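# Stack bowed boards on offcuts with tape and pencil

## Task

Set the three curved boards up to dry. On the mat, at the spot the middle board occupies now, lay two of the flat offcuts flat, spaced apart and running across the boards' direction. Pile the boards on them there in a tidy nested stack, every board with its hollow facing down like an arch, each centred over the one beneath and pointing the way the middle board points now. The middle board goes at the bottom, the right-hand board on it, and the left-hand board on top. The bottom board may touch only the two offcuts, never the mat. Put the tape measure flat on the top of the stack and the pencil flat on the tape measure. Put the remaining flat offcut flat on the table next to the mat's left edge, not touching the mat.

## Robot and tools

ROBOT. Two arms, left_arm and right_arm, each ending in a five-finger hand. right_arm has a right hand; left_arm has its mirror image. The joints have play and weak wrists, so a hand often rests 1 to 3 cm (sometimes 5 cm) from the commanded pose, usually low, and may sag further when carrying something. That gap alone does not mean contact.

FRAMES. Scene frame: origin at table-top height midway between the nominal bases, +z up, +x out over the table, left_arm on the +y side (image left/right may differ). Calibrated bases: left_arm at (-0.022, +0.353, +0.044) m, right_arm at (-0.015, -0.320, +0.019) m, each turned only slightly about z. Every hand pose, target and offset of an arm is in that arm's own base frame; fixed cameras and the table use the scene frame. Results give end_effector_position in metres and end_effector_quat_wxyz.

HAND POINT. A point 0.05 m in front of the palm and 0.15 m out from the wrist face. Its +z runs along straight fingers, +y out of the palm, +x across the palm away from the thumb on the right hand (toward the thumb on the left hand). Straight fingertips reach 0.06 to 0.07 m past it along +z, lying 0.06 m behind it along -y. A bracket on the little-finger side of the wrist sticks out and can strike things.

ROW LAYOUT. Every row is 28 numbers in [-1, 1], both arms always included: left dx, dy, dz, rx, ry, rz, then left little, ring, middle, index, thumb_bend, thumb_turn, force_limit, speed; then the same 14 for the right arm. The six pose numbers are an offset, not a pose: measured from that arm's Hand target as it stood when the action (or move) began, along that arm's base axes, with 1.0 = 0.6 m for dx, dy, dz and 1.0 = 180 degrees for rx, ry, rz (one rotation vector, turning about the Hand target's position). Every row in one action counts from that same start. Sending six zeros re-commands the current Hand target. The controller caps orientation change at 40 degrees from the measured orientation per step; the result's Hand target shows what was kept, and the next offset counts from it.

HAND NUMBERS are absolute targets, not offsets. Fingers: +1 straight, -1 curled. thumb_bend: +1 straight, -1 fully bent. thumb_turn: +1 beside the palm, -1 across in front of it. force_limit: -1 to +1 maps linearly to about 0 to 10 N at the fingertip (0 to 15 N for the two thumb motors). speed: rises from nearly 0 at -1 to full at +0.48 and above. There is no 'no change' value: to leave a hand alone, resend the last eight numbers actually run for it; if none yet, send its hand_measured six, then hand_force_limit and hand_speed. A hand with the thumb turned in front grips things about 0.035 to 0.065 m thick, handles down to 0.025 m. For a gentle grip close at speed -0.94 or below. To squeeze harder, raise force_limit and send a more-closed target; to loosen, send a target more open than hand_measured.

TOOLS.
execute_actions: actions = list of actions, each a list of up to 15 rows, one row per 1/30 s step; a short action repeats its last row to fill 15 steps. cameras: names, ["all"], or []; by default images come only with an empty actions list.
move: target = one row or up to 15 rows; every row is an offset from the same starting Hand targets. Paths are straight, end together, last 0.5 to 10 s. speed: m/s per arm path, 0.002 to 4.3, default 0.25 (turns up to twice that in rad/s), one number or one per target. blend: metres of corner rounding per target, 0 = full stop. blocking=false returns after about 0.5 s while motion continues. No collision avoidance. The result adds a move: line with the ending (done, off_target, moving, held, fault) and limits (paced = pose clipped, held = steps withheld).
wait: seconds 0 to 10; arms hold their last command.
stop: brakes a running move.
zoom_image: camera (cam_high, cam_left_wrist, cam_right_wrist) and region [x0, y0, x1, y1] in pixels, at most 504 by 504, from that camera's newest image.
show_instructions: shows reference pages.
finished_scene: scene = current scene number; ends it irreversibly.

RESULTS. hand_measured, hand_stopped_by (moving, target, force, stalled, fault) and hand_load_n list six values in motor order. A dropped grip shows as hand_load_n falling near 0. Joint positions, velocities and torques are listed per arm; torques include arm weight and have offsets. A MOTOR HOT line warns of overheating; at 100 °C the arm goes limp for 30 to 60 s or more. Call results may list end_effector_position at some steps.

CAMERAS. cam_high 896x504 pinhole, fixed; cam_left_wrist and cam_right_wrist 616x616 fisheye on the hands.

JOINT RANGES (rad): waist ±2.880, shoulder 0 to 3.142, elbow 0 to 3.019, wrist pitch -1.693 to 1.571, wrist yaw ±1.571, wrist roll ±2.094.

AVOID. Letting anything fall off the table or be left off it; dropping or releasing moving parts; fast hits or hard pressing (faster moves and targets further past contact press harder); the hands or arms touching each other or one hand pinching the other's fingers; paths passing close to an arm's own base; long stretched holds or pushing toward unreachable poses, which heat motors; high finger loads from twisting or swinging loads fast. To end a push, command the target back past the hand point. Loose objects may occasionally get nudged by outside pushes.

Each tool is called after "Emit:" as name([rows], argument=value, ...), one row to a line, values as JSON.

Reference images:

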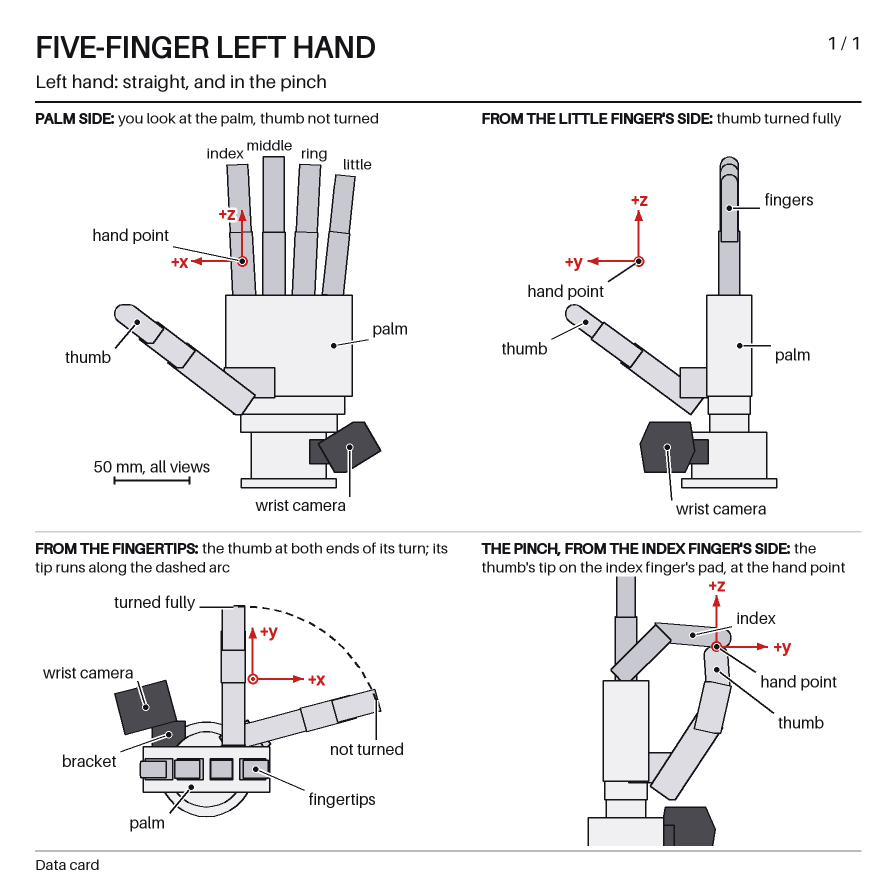

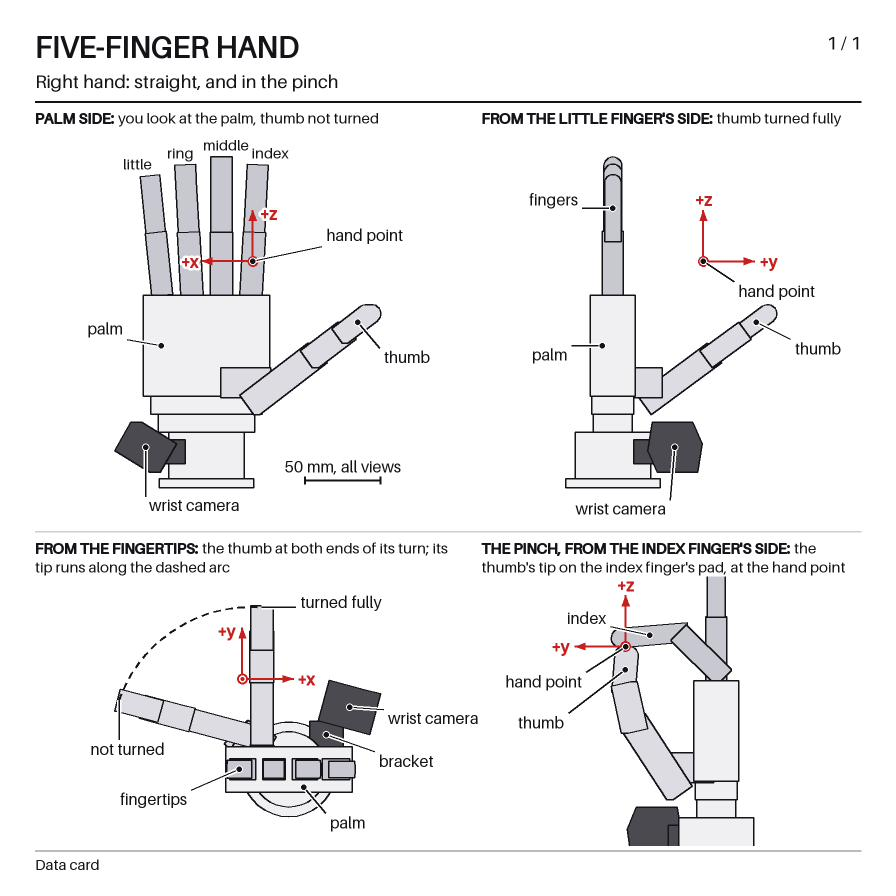

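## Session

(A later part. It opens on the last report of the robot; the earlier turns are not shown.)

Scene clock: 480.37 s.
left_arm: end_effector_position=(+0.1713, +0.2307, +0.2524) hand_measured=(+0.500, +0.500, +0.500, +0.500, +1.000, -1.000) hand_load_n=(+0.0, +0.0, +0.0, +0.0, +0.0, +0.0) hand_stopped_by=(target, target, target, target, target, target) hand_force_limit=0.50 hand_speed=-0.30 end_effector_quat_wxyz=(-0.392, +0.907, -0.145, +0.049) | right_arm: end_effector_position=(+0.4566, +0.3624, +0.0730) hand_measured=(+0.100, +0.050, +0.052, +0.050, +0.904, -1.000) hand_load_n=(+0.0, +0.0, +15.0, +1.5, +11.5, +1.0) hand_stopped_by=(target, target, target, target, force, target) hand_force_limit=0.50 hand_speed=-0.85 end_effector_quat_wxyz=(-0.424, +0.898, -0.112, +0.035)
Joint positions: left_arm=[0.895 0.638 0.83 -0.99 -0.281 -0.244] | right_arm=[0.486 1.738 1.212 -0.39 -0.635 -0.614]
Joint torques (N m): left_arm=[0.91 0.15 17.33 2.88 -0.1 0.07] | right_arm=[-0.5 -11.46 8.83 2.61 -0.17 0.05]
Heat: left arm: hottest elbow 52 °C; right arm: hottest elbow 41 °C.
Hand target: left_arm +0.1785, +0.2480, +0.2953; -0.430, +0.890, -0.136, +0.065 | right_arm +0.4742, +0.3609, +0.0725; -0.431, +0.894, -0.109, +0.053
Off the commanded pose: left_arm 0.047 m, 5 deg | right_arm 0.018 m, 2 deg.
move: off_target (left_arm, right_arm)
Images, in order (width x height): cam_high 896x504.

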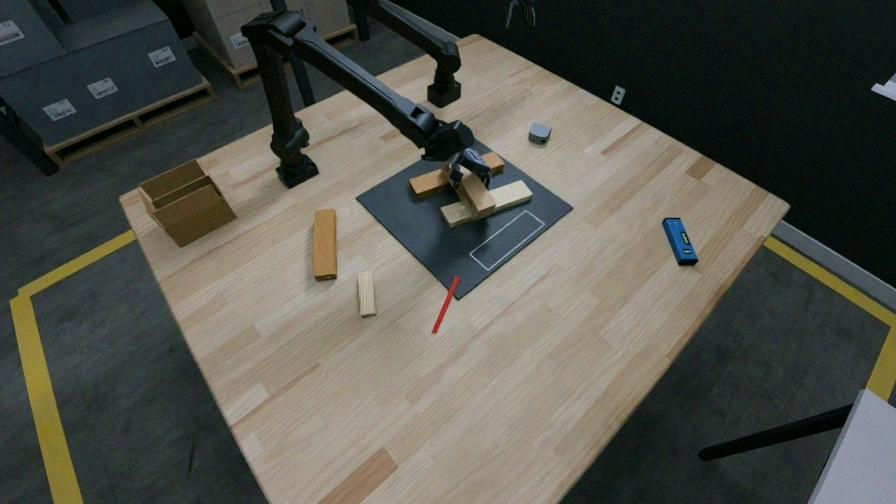

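Emit:
move([
  [0, 0, 0, 0, 0, 0, 0.5, 0.5, 0.5, 0.5, 1, -1, 0.5, -0.3, -0.01, -0.003, 0.09, 0, 0, 0, 0.1, 0.05, 0.05, 0.05, 0.3, -1, 0.5, -0.85],
  [0, 0, 0, 0, 0, 0, 0.5, 0.5, 0.5, 0.5, 1, -1, 0.5, -0.3, -0.013, -0.003, 0.0, 0, 0, 0, 0.1, 0.05, 0.05, 0.05, 0.3, -1, 0.5, -0.85],
], speed=0.06, cameras=["cam_high"])

Emit:
zoom_image(camera="cam_high", region=[420, 130, 520, 230])

Scene clock: 484.40 s.
left_arm: end_effector_position=(+0.1713, +0.2307, +0.2524) hand_measured=(+0.500, +0.500, +0.500, +0.500, +1.000, -1.000) hand_load_n=(+0.0, +0.0, +0.0, +0.0, +0.0, +0.0) hand_stopped_by=(target, target, target, target, target, target) hand_force_limit=0.50 hand_speed=-0.30 end_effector_quat_wxyz=(-0.392, +0.907, -0.145, +0.049) | right_arm: end_effector_position=(+0.4509, +0.3589, +0.0735) hand_measured=(+0.100, +0.050, +0.052, +0.050, +0.904, -1.000) hand_load_n=(+0.0, +0.0, +14.0, +1.5, +11.5, +1.0) hand_stopped_by=(target, target, target, target, force, target) hand_force_limit=0.50 hand_speed=-0.85 end_effector_quat_wxyz=(-0.424, +0.898, -0.113, +0.037)
Joint positions: left_arm=[0.895 0.638 0.83 -0.99 -0.281 -0.244] | right_arm=[0.486 1.719 1.188 -0.379 -0.631 -0.612]
Joint torques (N m): left_arm=[1.03 0.38 17.13 2.85 -0.11 0.11] | right_arm=[-0.09 -11.16 8.73 2.56 -0.16 0.06]
Heat: left arm: hottest elbow 52 °C; right arm: hottest elbow 41 °C.
Hand target: left_arm +0.1785, +0.2480, +0.2953; -0.430, +0.890, -0.136, +0.065 | right_arm +0.4664, +0.3591, +0.0725; -0.431, +0.894, -0.109, +0.053
Off the commanded pose: left_arm 0.047 m, 5 deg | right_arm 0.015 m, 2 deg.
move: off_target (left_arm, right_arm)
Images, in order (width x height): cam_high 896x504.

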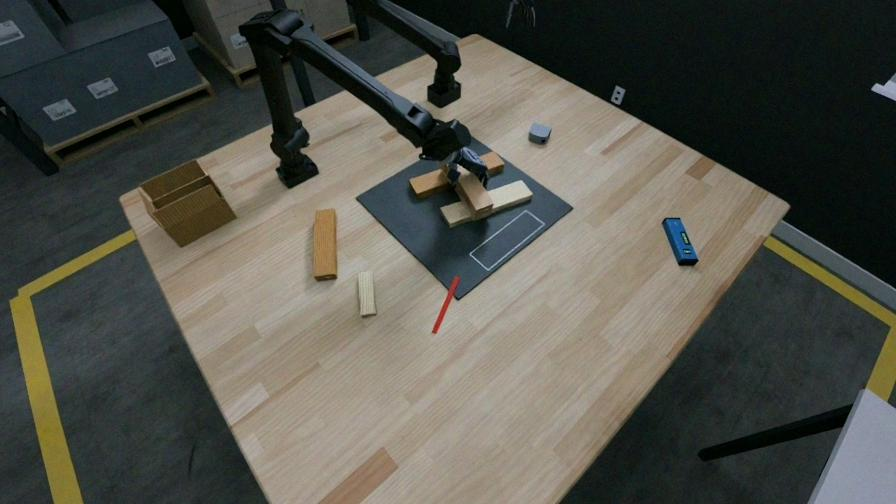

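Scaled by 5.040 from the camera's 896x504 image, which has a finer 1280x720 frame.

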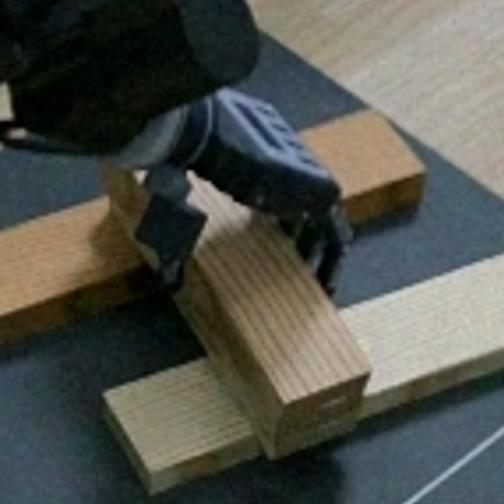

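Emit:
move([
  [0, 0, 0, 0, 0, 0, 0.5, 0.5, 0.5, 0.5, 1, -1, 0.5, -0.3, -0.018, 0.0, 0.002, 0, 0, 0, 0.1, 0.05, 0.05, 0.05, 0.3, -1, 0.5, -0.85],
  [0, 0, 0, 0, 0, 0, 0.5, 0.5, 0.5, 0.5, 1, -1, 0.5, -0.3, -0.018, 0.0, 0.002, 0, 0, 0, 0.5, 0.5, 0.5, 0.5, 1, -1, 0.5, -0.8],
], speed=0.05)

Emit:
move([
  [0, 0, 0, 0, 0, 0, 0.5, 0.5, 0.5, 0.5, 1, -1, 0.5, -0.3, 0.025, 0.02, 0.16, 0, 0, 0.0, 0.5, 0.5, 0.5, 0.5, 1, -1, 0.6, -0.6],
  [0, 0, 0, 0, 0, 0, 0.5, 0.5, 0.5, 0.5, 1, -1, 0.5, -0.3, -0.18, -0.65, 0.18, 0, 0, -0.083, 0.6, 0.6, 0.6, 0.6, 1, -1, 0.6, -0.6],
], speed=[0.1, 0.3], cameras=["cam_right_wrist", "cam_high"])

Emit:
zoom_image(camera="cam_high", region=[420, 130, 520, 230])

Scene clock: 488.60 s.
left_arm: end_effector_position=(+0.1713, +0.2307, +0.2524) hand_measured=(+0.500, +0.500, +0.500, +0.500, +1.000, -1.000) hand_load_n=(+0.0, +0.0, +0.0, +0.0, +0.0, +0.0) hand_stopped_by=(target, target, target, target, target, target) hand_force_limit=0.50 hand_speed=-0.30 end_effector_quat_wxyz=(-0.392, +0.907, -0.145, +0.049) | right_arm: end_effector_position=(+0.4494, +0.3523, +0.0673) hand_measured=(+0.500, +0.500, +0.500, +0.500, +1.000, -1.000) hand_load_n=(+0.0, +0.0, +0.0, +0.0, +0.0, +0.0) hand_stopped_by=(target, target, target, target, target, target) hand_force_limit=0.50 hand_speed=-0.80 end_effector_quat_wxyz=(-0.423, +0.897, -0.121, +0.041)
Joint positions: left_arm=[0.895 0.638 0.83 -0.99 -0.281 -0.244] | right_arm=[0.478 1.713 1.16 -0.353 -0.624 -0.603]
Joint torques (N m): left_arm=[0.56 -0.32 17.18 2.74 -0.12 0.1] | right_arm=[0.67 -12.16 8.51 1.98 -0.18 0.07]
Heat: left arm: hottest elbow 52 °C; right arm: hottest elbow 41 °C.
Hand target: left_arm +0.1785, +0.2480, +0.2953; -0.430, +0.890, -0.136, +0.065 | right_arm +0.4556, +0.3591, +0.0737; -0.431, +0.894, -0.109, +0.053
Off the commanded pose: left_arm 0.047 m, 5 deg | right_arm 0.011 m, 2 deg.
move: off_target (left_arm, right_arm)

Scene clock: 493.67 s.
left_arm: end_effector_position=(+0.1713, +0.2307, +0.2524) hand_measured=(+0.500, +0.500, +0.500, +0.500, +1.000, -1.000) hand_load_n=(+0.0, +0.0, +0.0, +0.0, +0.0, +0.0) hand_stopped_by=(target, target, target, target, target, target) hand_force_limit=0.50 hand_speed=-0.30 end_effector_quat_wxyz=(-0.392, +0.907, -0.145, +0.049) | right_arm: end_effector_position=(+0.3296, -0.0199, +0.1639) hand_measured=(+0.600, +0.600, +0.600, +0.600, +1.000, -1.000) hand_load_n=(+0.0, +0.0, +0.0, +0.0, +0.0, +0.0) hand_stopped_by=(target, target, target, target, target, target) hand_force_limit=0.60 hand_speed=-0.60 end_effector_quat_wxyz=(-0.421, +0.872, -0.235, +0.084)
Joint positions: left_arm=[0.895 0.638 0.83 -0.99 -0.281 -0.244] | right_arm=[-0.416 1.253 0.971 -1.234 -0.886 -1.433]
Joint torques (N m): left_arm=[0.73 -0.26 17.22 2.77 -0.14 0.11] | right_arm=[-0.5 -5.42 12.88 0.03 -0.69 -0.03]
Heat: left arm: hottest elbow 52 °C; right arm: hottest elbow 41 °C.
Hand target: left_arm +0.1785, +0.2480, +0.2953; -0.430, +0.890, -0.136, +0.065 | right_arm +0.3476, -0.0309, +0.1817; -0.421, +0.872, -0.224, +0.109
Off the commanded pose: left_arm 0.047 m, 5 deg | right_arm 0.028 m, 3 deg.
move: off_target (left_arm, right_arm); target 2's new numbers were sent with right_arm's hand 0.028 m and 3 deg from that target
Images, in order (width x height): cam_high 896x504, cam_right_wrist 616x616.

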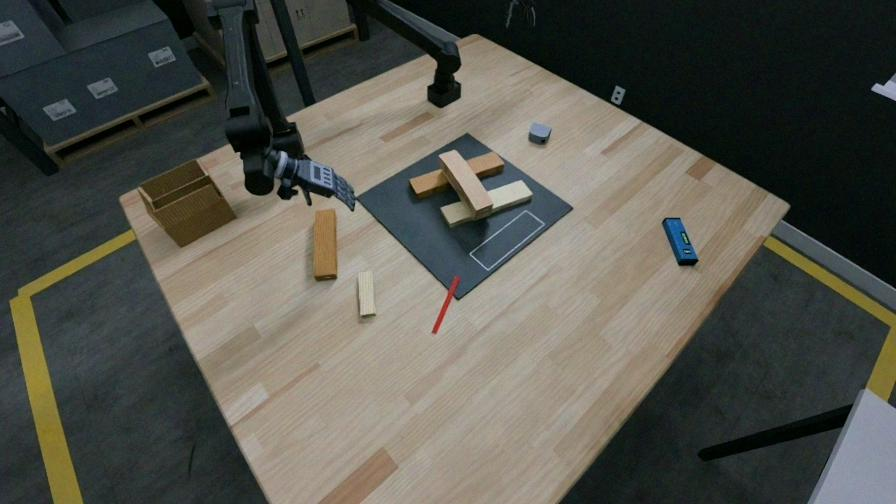

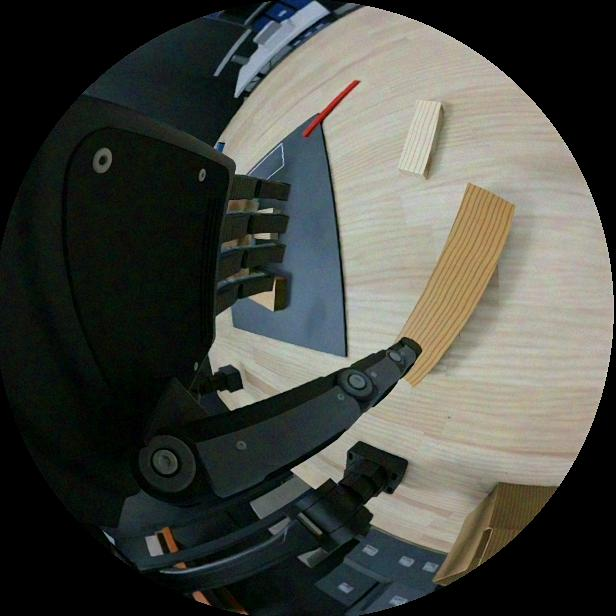

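Scaled by 5.040 from the camera's 896x504 image, which has a finer 1280x720 frame.

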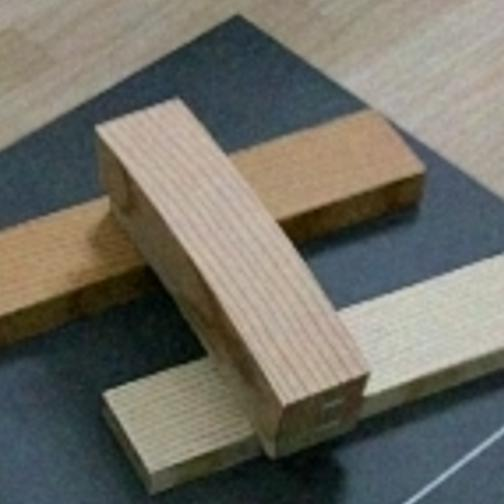

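Emit:
move([
  [0, 0, 0, 0, 0, 0, 0.5, 0.5, 0.5, 0.5, 1, -1, 0.5, -0.3, -0.015, -0.058, -0.15, 0, 0, -0.01, 0.6, 0.6, 0.6, 0.6, 1, -1, 0.6, -0.6],
], speed=[0.2], cameras=["cam_right_wrist", "cam_high"])

Emit:
zoom_image(camera="cam_high", region=[260, 160, 400, 300])

Scene clock: 497.37 s.
left_arm: end_effector_position=(+0.1713, +0.2307, +0.2524) hand_measured=(+0.500, +0.500, +0.500, +0.500, +1.000, -1.000) hand_load_n=(+0.0, +0.0, +0.0, +0.0, +0.0, +0.0) hand_stopped_by=(target, target, target, target, target, target) hand_force_limit=0.50 hand_speed=-0.30 end_effector_quat_wxyz=(-0.392, +0.907, -0.145, +0.049) | right_arm: end_effector_position=(+0.3298, -0.0584, +0.0891) hand_measured=(+0.600, +0.600, +0.600, +0.600, +1.000, -1.000) hand_load_n=(+0.0, +0.0, +0.0, +0.0, +0.0, +0.0) hand_stopped_by=(target, target, target, target, target, target) hand_force_limit=0.60 hand_speed=-0.60 end_effector_quat_wxyz=(-0.420, +0.868, -0.247, +0.098)
Joint positions: left_arm=[0.895 0.638 0.83 -0.99 -0.281 -0.244] | right_arm=[-0.52 1.382 0.878 -1.085 -0.891 -1.545]
Joint torques (N m): left_arm=[0.85 0.44 17.13 2.84 -0.09 0.07] | right_arm=[-0.44 -6.71 8.02 0.88 -0.72 -0.04]
Heat: left arm: hottest elbow 52 °C; right arm: hottest elbow 41 °C.
Hand target: left_arm +0.1785, +0.2480, +0.2953; -0.430, +0.890, -0.136, +0.065 | right_arm +0.3386, -0.0657, +0.0917; -0.419, +0.869, -0.238, +0.115
Off the commanded pose: left_arm 0.047 m, 5 deg | right_arm 0.012 m, 2 deg.
move: off_target (left_arm, right_arm)
Images, in order (width x height): cam_high 896x504, cam_right_wrist 616x616.

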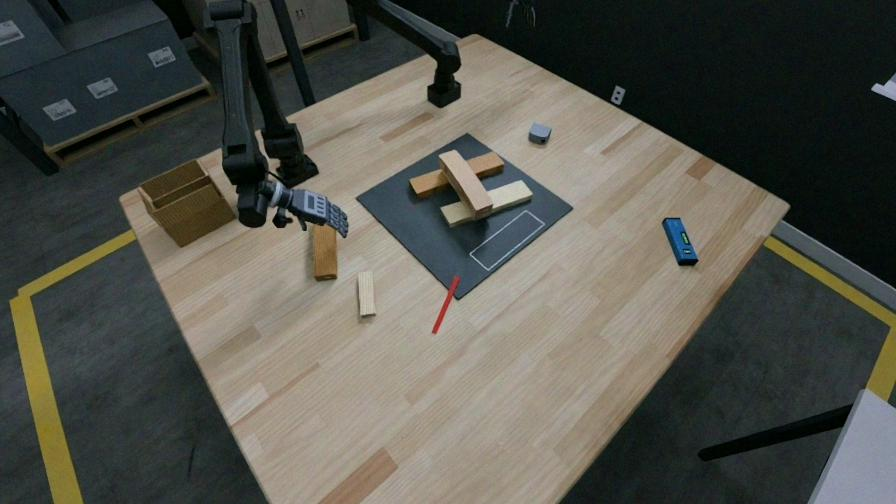

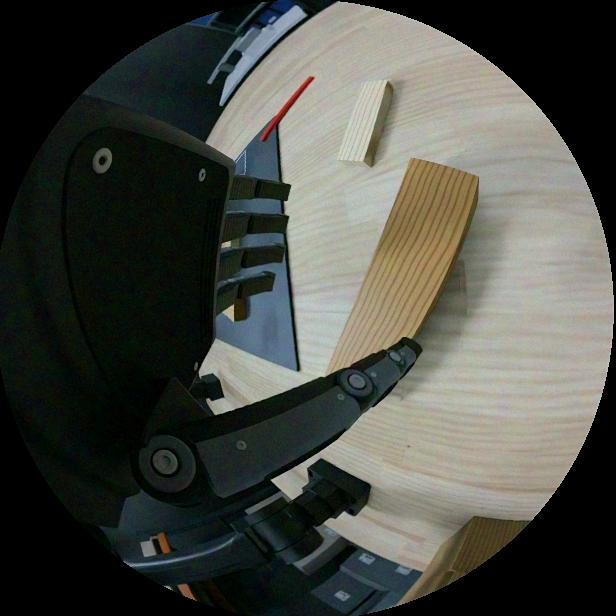

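Scaled by 3.600 from the camera's 896x504 image, which has a finer 1280x720 frame.

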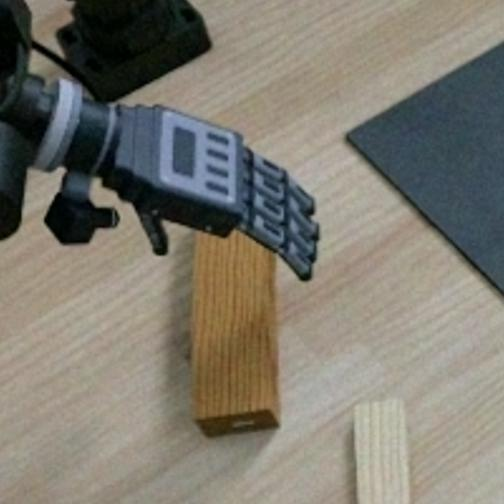

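Emit:
move([
  [0, 0, 0, 0, 0, 0, 0.5, 0.5, 0.5, 0.5, 1, -1, 0.5, -0.3, -0.0093, -0.028, -0.06, 0, 0, 0, 0.6, 0.6, 0.6, 0.6, 1, -1, 0.6, -0.6],
  [0, 0, 0, 0, 0, 0, 0.5, 0.5, 0.5, 0.5, 1, -1, 0.5, -0.3, -0.0093, -0.028, -0.116, 0, 0, 0, 0.6, 0.6, 0.6, 0.6, 1, -1, 0.6, -0.6],
], speed=[0.1, 0.06], cameras=["cam_right_wrist"])

Scene clock: 501.33 s.
left_arm: end_effector_position=(+0.1713, +0.2307, +0.2524) hand_measured=(+0.500, +0.500, +0.500, +0.500, +1.000, -1.000) hand_load_n=(+0.0, +0.0, +0.0, +0.0, +0.0, +0.0) hand_stopped_by=(target, target, target, target, target, target) hand_force_limit=0.50 hand_speed=-0.30 end_effector_quat_wxyz=(-0.392, +0.907, -0.145, +0.049) | right_arm: end_effector_position=(+0.3275, -0.0734, +0.0231) hand_measured=(+0.600, +0.600, +0.600, +0.600, +1.000, -1.000) hand_load_n=(+0.0, +0.0, +0.0, +0.0, -0.5, +0.0) hand_stopped_by=(target, target, target, target, target, target) hand_force_limit=0.60 hand_speed=-0.60 end_effector_quat_wxyz=(-0.420, +0.869, -0.241, +0.100)
Joint positions: left_arm=[0.895 0.638 0.83 -0.99 -0.281 -0.244] | right_arm=[-0.56 1.518 0.813 -0.934 -0.891 -1.623]
Joint torques (N m): left_arm=[1.08 0.38 17.18 2.81 -0.1 0.07] | right_arm=[-0.56 -7.36 6.63 0.76 -0.65 -0.02]
Heat: left arm: hottest elbow 52 °C; right arm: hottest elbow 41 °C.
Hand target: left_arm +0.1785, +0.2480, +0.2953; -0.430, +0.890, -0.136, +0.065 | right_arm +0.3330, -0.0825, +0.0221; -0.419, +0.869, -0.238, +0.115
Off the commanded pose: left_arm 0.047 m, 5 deg | right_arm 0.011 m, 2 deg.
move: off_target (left_arm, right_arm)
Images, in order (width x height): cam_right_wrist 616x616.

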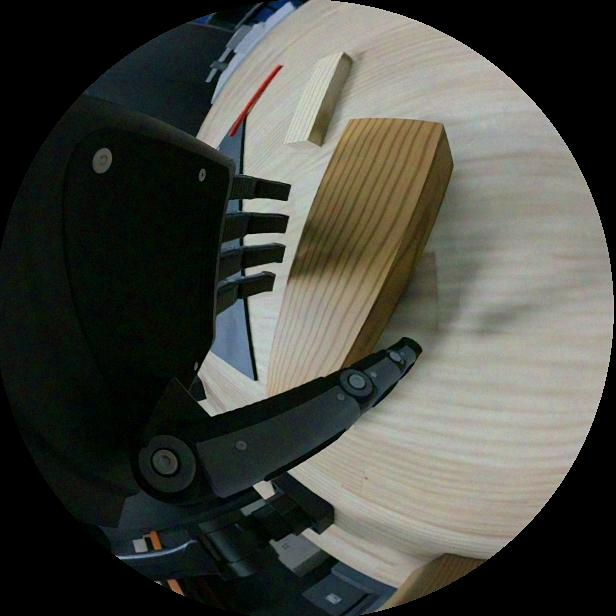

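Emit:
move([
  [0, 0, 0, 0, 0, 0, 0.5, 0.5, 0.5, 0.5, 1, -1, 0.5, -0.3, -0.004, 0.01, 0.0, 0, 0, 0, 0.05, 0.0, 0.0, 0.0, 1, -1, -0.3, -0.8],
  [0, 0, 0, 0, 0, 0, 0.5, 0.5, 0.5, 0.5, 1, -1, 0.5, -0.3, -0.004, 0.01, 0.0, 0, 0, 0, 0.05, 0.0, 0.0, 0.0, 0.3, -1, 0.6, -0.8],
], speed=0.06, cameras=["cam_right_wrist"])

Scene clock: 505.67 s.
left_arm: end_effector_position=(+0.1713, +0.2307, +0.2524) hand_measured=(+0.500, +0.500, +0.500, +0.500, +1.000, -1.000) hand_load_n=(+0.0, +0.0, +0.0, +0.0, +0.0, +0.0) hand_stopped_by=(target, target, target, target, target, target) hand_force_limit=0.50 hand_speed=-0.30 end_effector_quat_wxyz=(-0.392, +0.907, -0.145, +0.049) | right_arm: end_effector_position=(+0.3234, -0.0711, +0.0180) hand_measured=(+0.050, +0.000, +0.012, +0.012, +0.974, -1.000) hand_load_n=(+0.0, +0.0, +12.0, +7.0, +12.5, -1.5) hand_stopped_by=(target, target, force, force, force, target) hand_force_limit=0.60 hand_speed=-0.80 end_effector_quat_wxyz=(-0.421, +0.869, -0.241, +0.100)
Joint positions: left_arm=[0.895 0.638 0.83 -0.99 -0.281 -0.244] | right_arm=[-0.562 1.518 0.795 -0.918 -0.892 -1.625]
Joint torques (N m): left_arm=[0.62 0.03 17.22 2.82 -0.11 0.07] | right_arm=[0.26 -8.12 6.63 0.75 -0.59 0.14]
Heat: left arm: hottest elbow 52 °C; right arm: hottest elbow 40 °C.
Hand target: left_arm +0.1785, +0.2480, +0.2953; -0.430, +0.890, -0.136, +0.065 | right_arm +0.3306, -0.0765, +0.0221; -0.419, +0.869, -0.238, +0.115
Off the commanded pose: left_arm 0.047 m, 5 deg | right_arm 0.010 m, 2 deg.
move: off_target (left_arm)
Images, in order (width x height): cam_right_wrist 616x616.

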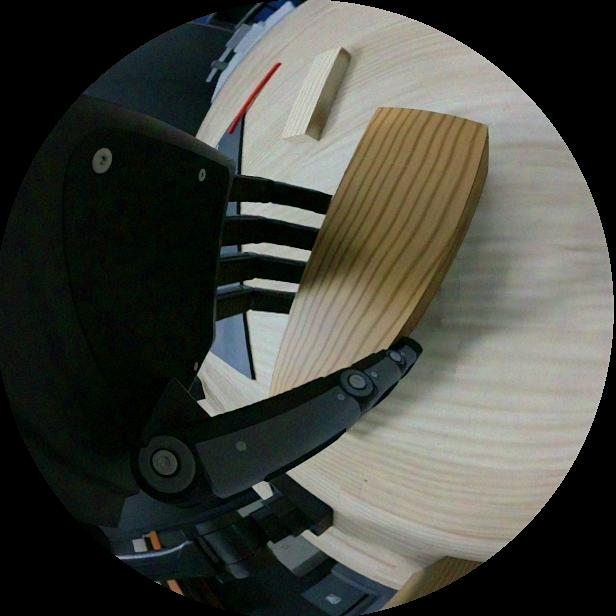

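Emit:
move([
  [0, 0, 0, 0, 0, 0, 0.5, 0.5, 0.5, 0.5, 1, -1, 0.5, -0.3, 0.017, 0.0, 0.3, 0, 0, 0, 0.05, 0.0, 0.0, 0.0, 0.3, -1, 0.6, -0.8],
  [0, 0, 0, 0, 0, 0, 0.5, 0.5, 0.5, 0.5, 1, -1, 0.5, -0.3, 0.18, 0.45, 0.35, 0, 0, 0.06, 0.05, 0.0, 0.0, 0.0, 0.3, -1, 0.6, -0.8],
  [0, 0, 0, 0, 0, 0, 0.5, 0.5, 0.5, 0.5, 1, -1, 0.5, -0.3, 0.225, 0.735, 0.35, 0, 0, 0.093, 0.05, 0.0, 0.0, 0.0, 0.3, -1, 0.6, -0.8],
], speed=[0.1, 0.2, 0.15], blend=[0.02, 0.05, 0], cameras=["cam_right_wrist", "cam_high"])

Emit:
zoom_image(camera="cam_high", region=[410, 100, 530, 220])

Scene clock: 514.67 s.
left_arm: end_effector_position=(+0.1713, +0.2307, +0.2524) hand_measured=(+0.500, +0.500, +0.500, +0.500, +1.000, -1.000) hand_load_n=(+0.0, +0.0, -0.5, +0.0, +0.5, +0.0) hand_stopped_by=(target, target, target, target, target, target) hand_force_limit=0.50 hand_speed=-0.30 end_effector_quat_wxyz=(-0.392, +0.907, -0.145, +0.049) | right_arm: end_effector_position=(+0.4394, +0.3456, +0.1847) hand_measured=(+0.050, +0.000, +0.012, +0.012, +0.974, -1.000) hand_load_n=(+0.0, +0.0, +12.5, +6.5, +12.5, -1.5) hand_stopped_by=(target, target, force, force, force, target) hand_force_limit=0.60 hand_speed=-0.80 end_effector_quat_wxyz=(-0.399, +0.909, -0.121, +0.016)
Joint positions: left_arm=[0.895 0.638 0.83 -0.99 -0.281 -0.244] | right_arm=[0.48 1.606 1.38 -0.767 -0.621 -0.635]
Joint torques (N m): left_arm=[0.79 -0.44 17.24 2.77 -0.1 0.05] | right_arm=[1.14 -12.34 15.95 2.06 -0.36 0.32]
Heat: left arm: hottest elbow 52 °C; right arm: hottest elbow 41 °C.
Hand target: left_arm +0.1785, +0.2480, +0.2953; -0.430, +0.890, -0.136, +0.065 | right_arm +0.4656, +0.3645, +0.2321; -0.431, +0.894, -0.109, +0.053
Off the commanded pose: left_arm 0.047 m, 5 deg | right_arm 0.057 m, 6 deg.
move: off_target (left_arm, right_arm)
Images, in order (width x height): cam_high 896x504, cam_right_wrist 616x616.

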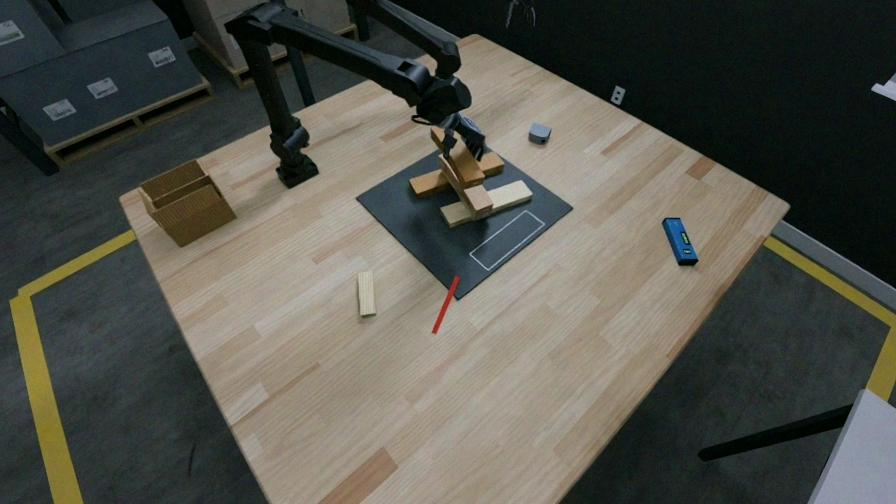

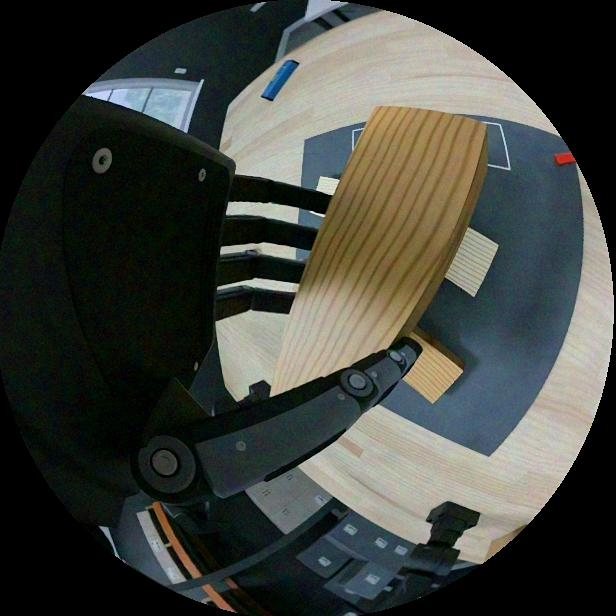

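Scaled by 4.200 from the camera's 896x504 image, which has a finer 1280x720 frame.

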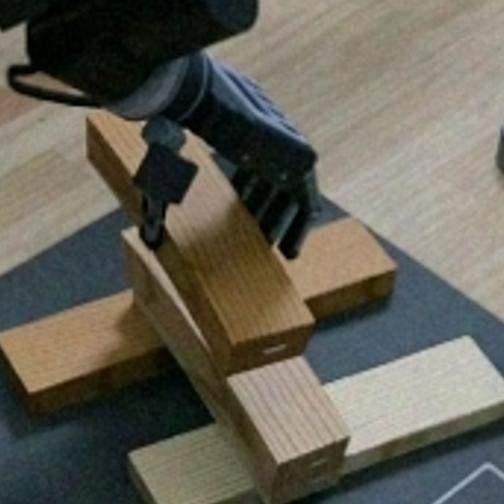

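Emit:
move([
  [0, 0, 0, 0, 0, 0, 0.5, 0.5, 0.5, 0.5, 1, -1, 0.5, -0.3, 0.0, 0.0, -0.12, 0, 0, 0.011, 0.05, 0.0, 0.0, 0.0, 0.3, -1, 0.6, -0.8],
], speed=[0.1], cameras=["cam_right_wrist", "cam_high"])

Emit:
zoom_image(camera="cam_high", region=[420, 120, 520, 220])

Scene clock: 518.77 s.
left_arm: end_effector_position=(+0.1713, +0.2307, +0.2524) hand_measured=(+0.500, +0.500, +0.500, +0.500, +1.000, -1.000) hand_load_n=(+0.0, +0.0, +0.0, +0.0, +0.0, +0.0) hand_stopped_by=(target, target, target, target, target, target) hand_force_limit=0.50 hand_speed=-0.30 end_effector_quat_wxyz=(-0.392, +0.907, -0.145, +0.049) | right_arm: end_effector_position=(+0.4531, +0.3547, +0.1333) hand_measured=(+0.050, +0.000, +0.012, +0.012, +0.974, -1.000) hand_load_n=(+0.0, +0.0, +12.5, +6.5, +12.5, -1.5) hand_stopped_by=(target, target, force, force, force, target) hand_force_limit=0.60 hand_speed=-0.80 end_effector_quat_wxyz=(-0.408, +0.906, -0.111, +0.020)
Joint positions: left_arm=[0.895 0.638 0.83 -0.99 -0.281 -0.244] | right_arm=[0.48 1.676 1.321 -0.618 -0.635 -0.645]
Joint torques (N m): left_arm=[0.85 -0.21 17.16 2.82 -0.11 0.08] | right_arm=[0.85 -13.63 10.48 2.3 -0.67 0.05]
Heat: left arm: hottest elbow 52 °C; right arm: hottest elbow 42 °C.
Hand target: left_arm +0.1785, +0.2480, +0.2953; -0.430, +0.890, -0.136, +0.065 | right_arm +0.4656, +0.3645, +0.1601; -0.432, +0.896, -0.093, +0.046
Off the commanded pose: left_arm 0.047 m, 5 deg | right_arm 0.031 m, 5 deg.
move: off_target (left_arm, right_arm)
Images, in order (width x height): cam_high 896x504, cam_right_wrist 616x616.

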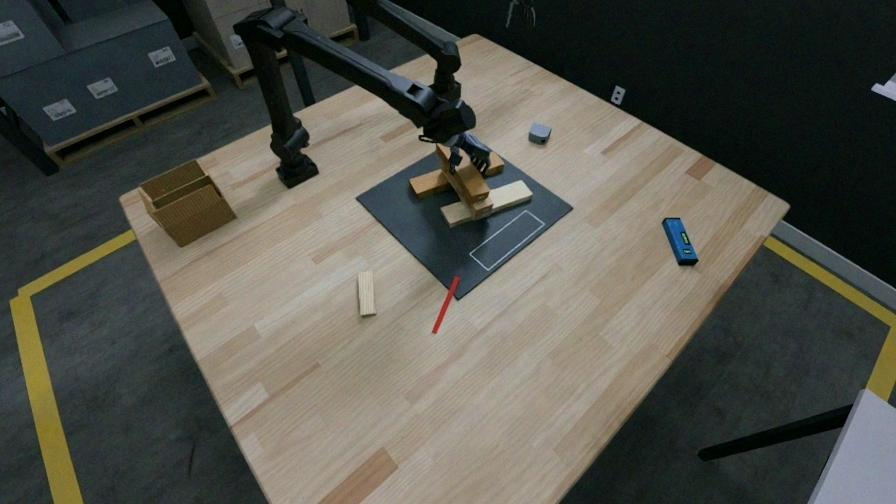

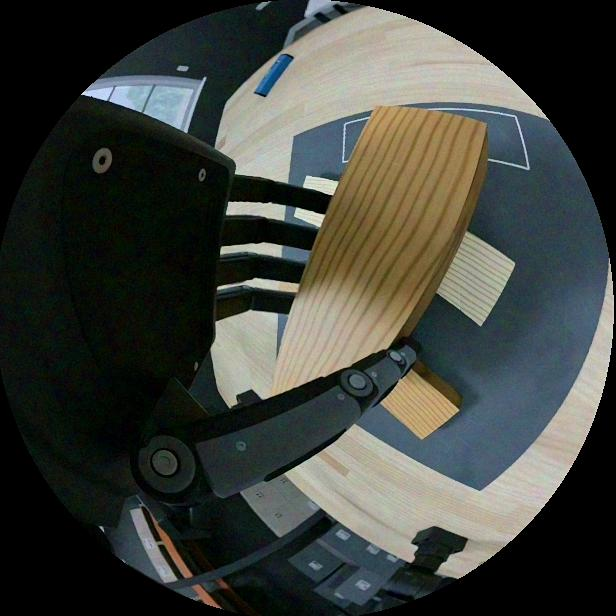

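Scaled by 5.040 from the camera's 896x504 image, which has a finer 1280x720 frame.

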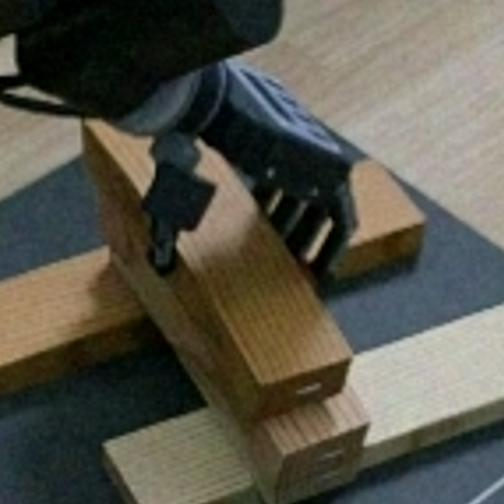

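Emit:
move([
  [0, 0, 0, 0, 0, 0, 0.5, 0.5, 0.5, 0.5, 1, -1, 0.5, -0.3, 0.016, -0.003, 0.0, 0, 0, 0.006, 0.05, 0.0, 0.0, 0.0, 0.3, -1, 0.6, -0.8],
  [0, 0, 0, 0, 0, 0, 0.5, 0.5, 0.5, 0.5, 1, -1, 0.5, -0.3, 0.016, -0.003, -0.05, 0, 0, 0.006, 0.05, 0.0, 0.0, 0.0, 0.3, -1, 0.6, -0.8],
], speed=[0.06, 0.05], cameras=["cam_right_wrist", "cam_high"])

Emit:
zoom_image(camera="cam_high", region=[420, 120, 520, 220])

Scene clock: 522.90 s.
left_arm: end_effector_position=(+0.1713, +0.2307, +0.2524) hand_measured=(+0.500, +0.500, +0.500, +0.500, +1.000, -1.000) hand_load_n=(+0.0, +0.0, +0.0, +0.0, +0.0, +0.0) hand_stopped_by=(target, target, target, target, target, target) hand_force_limit=0.50 hand_speed=-0.30 end_effector_quat_wxyz=(-0.392, +0.907, -0.145, +0.049) | right_arm: end_effector_position=(+0.4592, +0.3621, +0.1263) hand_measured=(+0.050, +0.000, +0.012, +0.012, +0.974, -1.000) hand_load_n=(+0.0, +0.0, +10.5, +5.5, +12.5, -2.5) hand_stopped_by=(target, target, force, force, force, target) hand_force_limit=0.60 hand_speed=-0.80 end_effector_quat_wxyz=(-0.422, +0.901, -0.095, +0.022)
Joint positions: left_arm=[0.895 0.638 0.83 -0.99 -0.281 -0.244] | right_arm=[0.48 1.699 1.321 -0.575 -0.664 -0.663]
Joint torques (N m): left_arm=[0.5 -0.32 17.24 2.92 -0.14 0.09] | right_arm=[-0.15 -11.81 9.4 2.43 -0.32 -0.01]
Heat: left arm: hottest elbow 52 °C; right arm: hottest elbow 42 °C.
Hand target: left_arm +0.1785, +0.2480, +0.2953; -0.430, +0.890, -0.136, +0.065 | right_arm +0.4752, +0.3627, +0.1301; -0.433, +0.897, -0.085, +0.042
Off the commanded pose: left_arm 0.047 m, 5 deg | right_arm 0.016 m, 3 deg.
move: off_target (left_arm, right_arm)
Images, in order (width x height): cam_high 896x504, cam_right_wrist 616x616.

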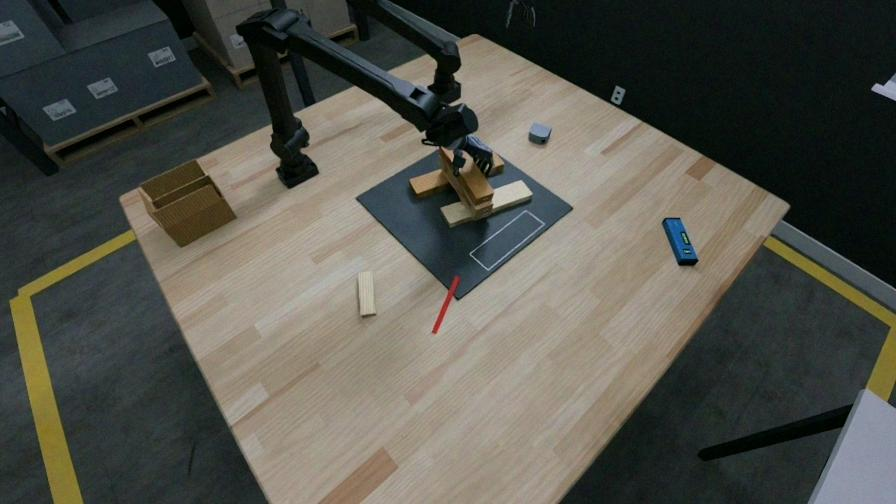

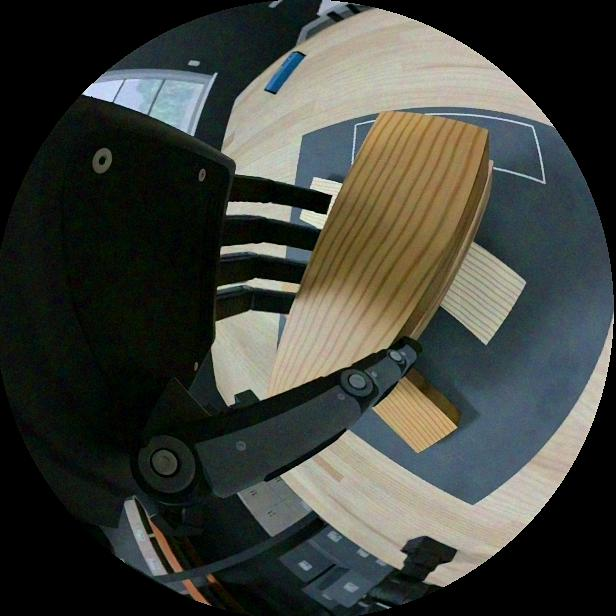

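Scaled by 5.040 from the camera's 896x504 image, which has a finer 1280x720 frame.

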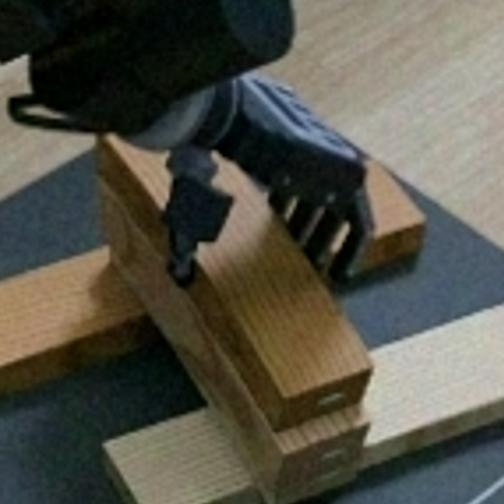

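Emit:
move(target=[0,0,0,0,0,0,0.5,0.5,0.5,0.5,1,-1,0.5,-0.3,0.008,-0.003,-0.02,0,0,0,0.05,0,0,0,0.3,-1,0.6,-0.8], speed=0.03, cameras=["cam_high","cam_right_wrist"])

Scene clock: 527.37 s.
left_arm: end_effector_position=(+0.1713, +0.2307, +0.2524) hand_measured=(+0.500, +0.500, +0.500, +0.500, +1.000, -1.000) hand_load_n=(+0.0, -0.5, +0.0, -0.5, -0.5, +0.0) hand_stopped_by=(target, target, target, target, target, target) hand_force_limit=0.50 hand_speed=-0.30 end_effector_quat_wxyz=(-0.392, +0.907, -0.145, +0.049) | right_arm: end_effector_position=(+0.4624, +0.3649, +0.1251) hand_measured=(+0.050, +0.000, +0.012, +0.012, +0.974, -1.000) hand_load_n=(+0.0, +0.0, +9.5, +5.0, +12.5, -2.5) hand_stopped_by=(target, target, force, force, force, target) hand_force_limit=0.60 hand_speed=-0.80 end_effector_quat_wxyz=(-0.428, +0.899, -0.091, +0.025)
Joint positions: left_arm=[0.895 0.638 0.83 -0.99 -0.281 -0.244] | right_arm=[0.48 1.706 1.321 -0.556 -0.67 -0.663]
Joint torques (N m): left_arm=[0.5 -0.56 17.13 2.77 -0.09 0.07] | right_arm=[-0.56 -11.05 8.8 2.5 -0.25 -0.07]
Heat: left arm: hottest elbow 52 °C; right arm: hottest elbow 41 °C.
Hand target: left_arm +0.1785, +0.2480, +0.2953; -0.430, +0.890, -0.136, +0.065 | right_arm +0.4800, +0.3609, +0.1181; -0.433, +0.897, -0.085, +0.042
Off the commanded pose: left_arm 0.047 m, 5 deg | right_arm 0.019 m, 2 deg.
move: off_target (left_arm, right_arm)
Images, in order (width x height): cam_high 896x504, cam_right_wrist 616x616.

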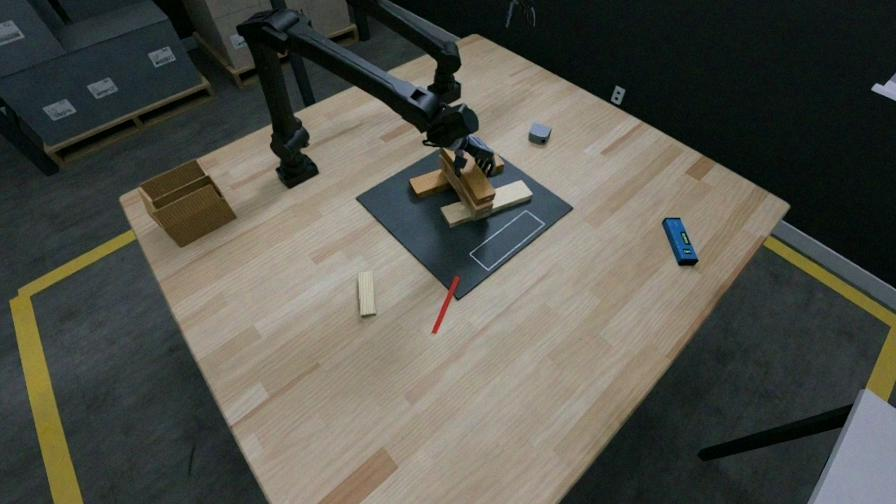

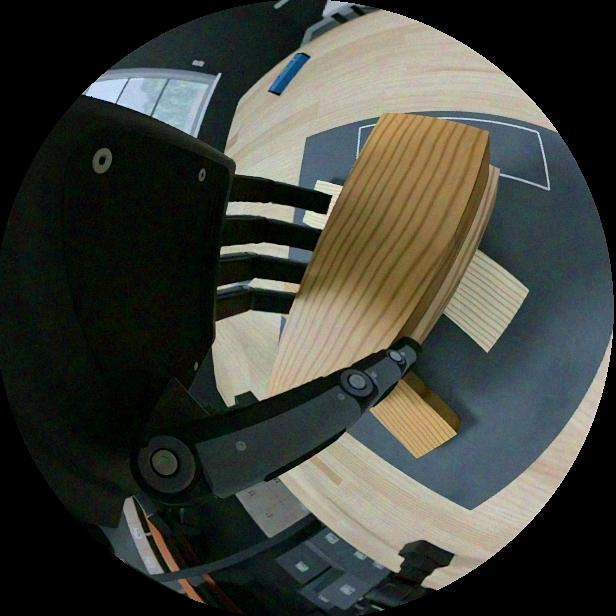

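Emit:
zoom_image(camera="cam_high", region=[420, 130, 520, 230])

Emit:
zoom_image(camera="cam_right_wrist", region=[330, 90, 560, 420])

Scaled by 5.040 from the camera's 896x504 image, which has a finer 1280x720 frame.

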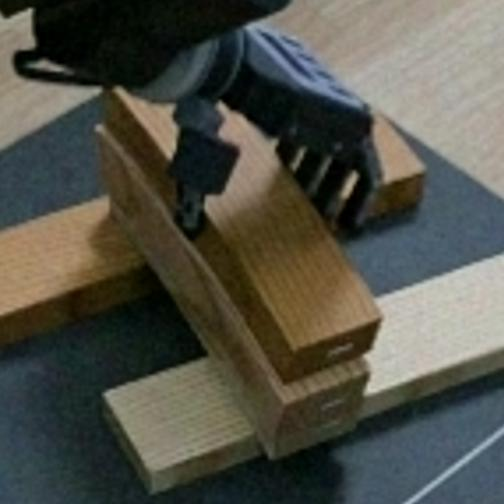

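Scaled by 1.527 from the camera's 616x616 image, which has a finer 880x880 frame.

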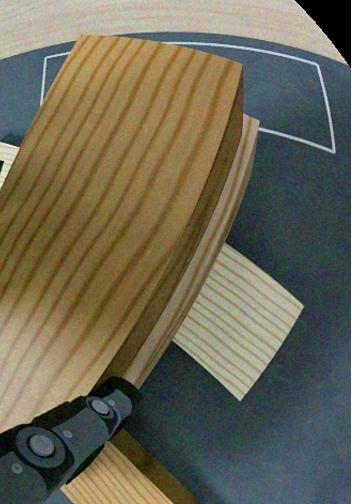

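Emit:
move([
  [0,0,0,0,0,0,0.5,0.5,0.5,0.5,1,-1,0.5,-0.3,0,0,0.06,0,0,0,0.05,0,0,0,0.3,-1,0.6,-0.8],
  [0,0,0,0,0,0,0.5,0.5,0.5,0.5,1,-1,0.5,-0.3,0.003,-0.05,0.06,0,0,0,0.05,0,0,0,0.3,-1,0.6,-0.8],
], speed=0.06, cameras=["cam_high","cam_right_wrist"])

Scene clock: 531.47 s.
left_arm: end_effector_position=(+0.1713, +0.2307, +0.2524) hand_measured=(+0.500, +0.500, +0.500, +0.500, +1.000, -1.000) hand_load_n=(+0.0, +0.0, +0.0, -0.5, +0.0, +0.0) hand_stopped_by=(target, target, target, target, target, target) hand_force_limit=0.50 hand_speed=-0.30 end_effector_quat_wxyz=(-0.392, +0.907, -0.145, +0.049) | right_arm: end_effector_position=(+0.4645, +0.3410, +0.1255) hand_measured=(+0.050, +0.000, +0.012, +0.012, +0.974, -1.000) hand_load_n=(+0.0, +0.0, +11.0, +6.5, +12.0, -1.0) hand_stopped_by=(target, target, force, force, force, target) hand_force_limit=0.60 hand_speed=-0.80 end_effector_quat_wxyz=(-0.423, +0.901, -0.095, +0.010)
Joint positions: left_arm=[0.895 0.638 0.83 -0.99 -0.281 -0.244] | right_arm=[0.435 1.706 1.33 -0.628 -0.705 -0.712]
Joint torques (N m): left_arm=[1.08 -0.26 17.35 2.81 -0.1 0.1] | right_arm=[-1.14 -14.8 10.62 0.61 -0.18 -0.11]
Heat: left arm: hottest elbow 52 °C; right arm: hottest elbow 42 °C.
Hand target: left_arm +0.1785, +0.2480, +0.2953; -0.430, +0.890, -0.136, +0.065 | right_arm +0.4818, +0.3309, +0.1541; -0.433, +0.897, -0.085, +0.042
Off the commanded pose: left_arm 0.047 m, 5 deg | right_arm 0.035 m, 4 deg.
move: off_target (left_arm, right_arm)
Images, in order (width x height): cam_high 896x504, cam_right_wrist 616x616.

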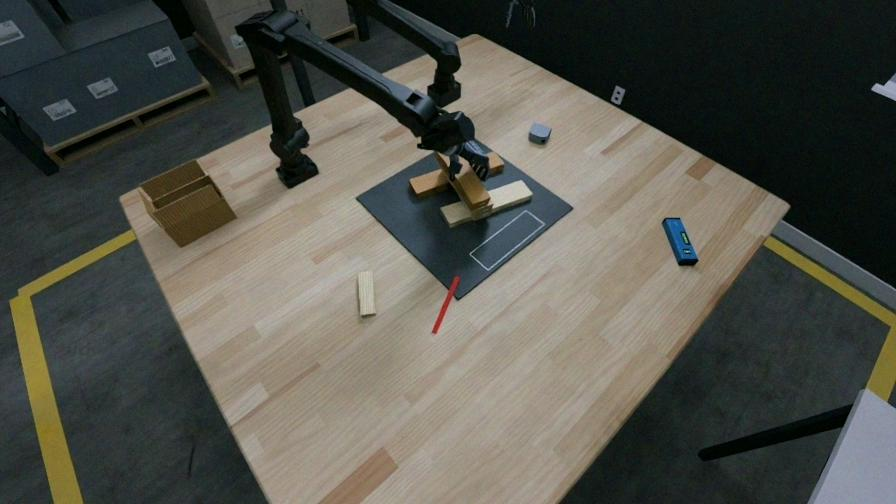

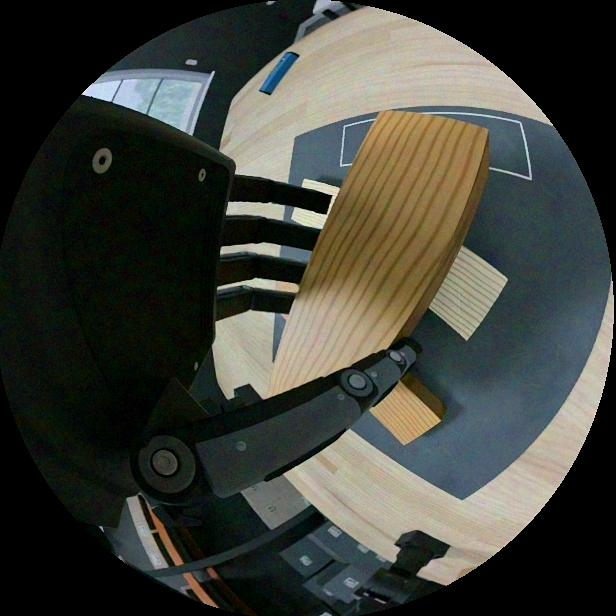

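Emit:
zoom_image(camera="cam_high", region=[420, 130, 520, 230])

Scaled by 5.040 from the camera's 896x504 image, which has a finer 1280x720 frame.

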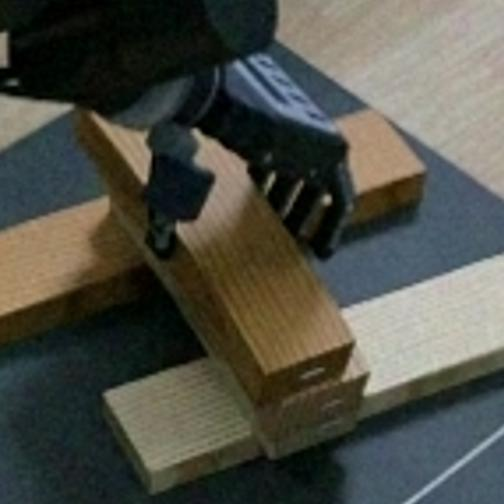

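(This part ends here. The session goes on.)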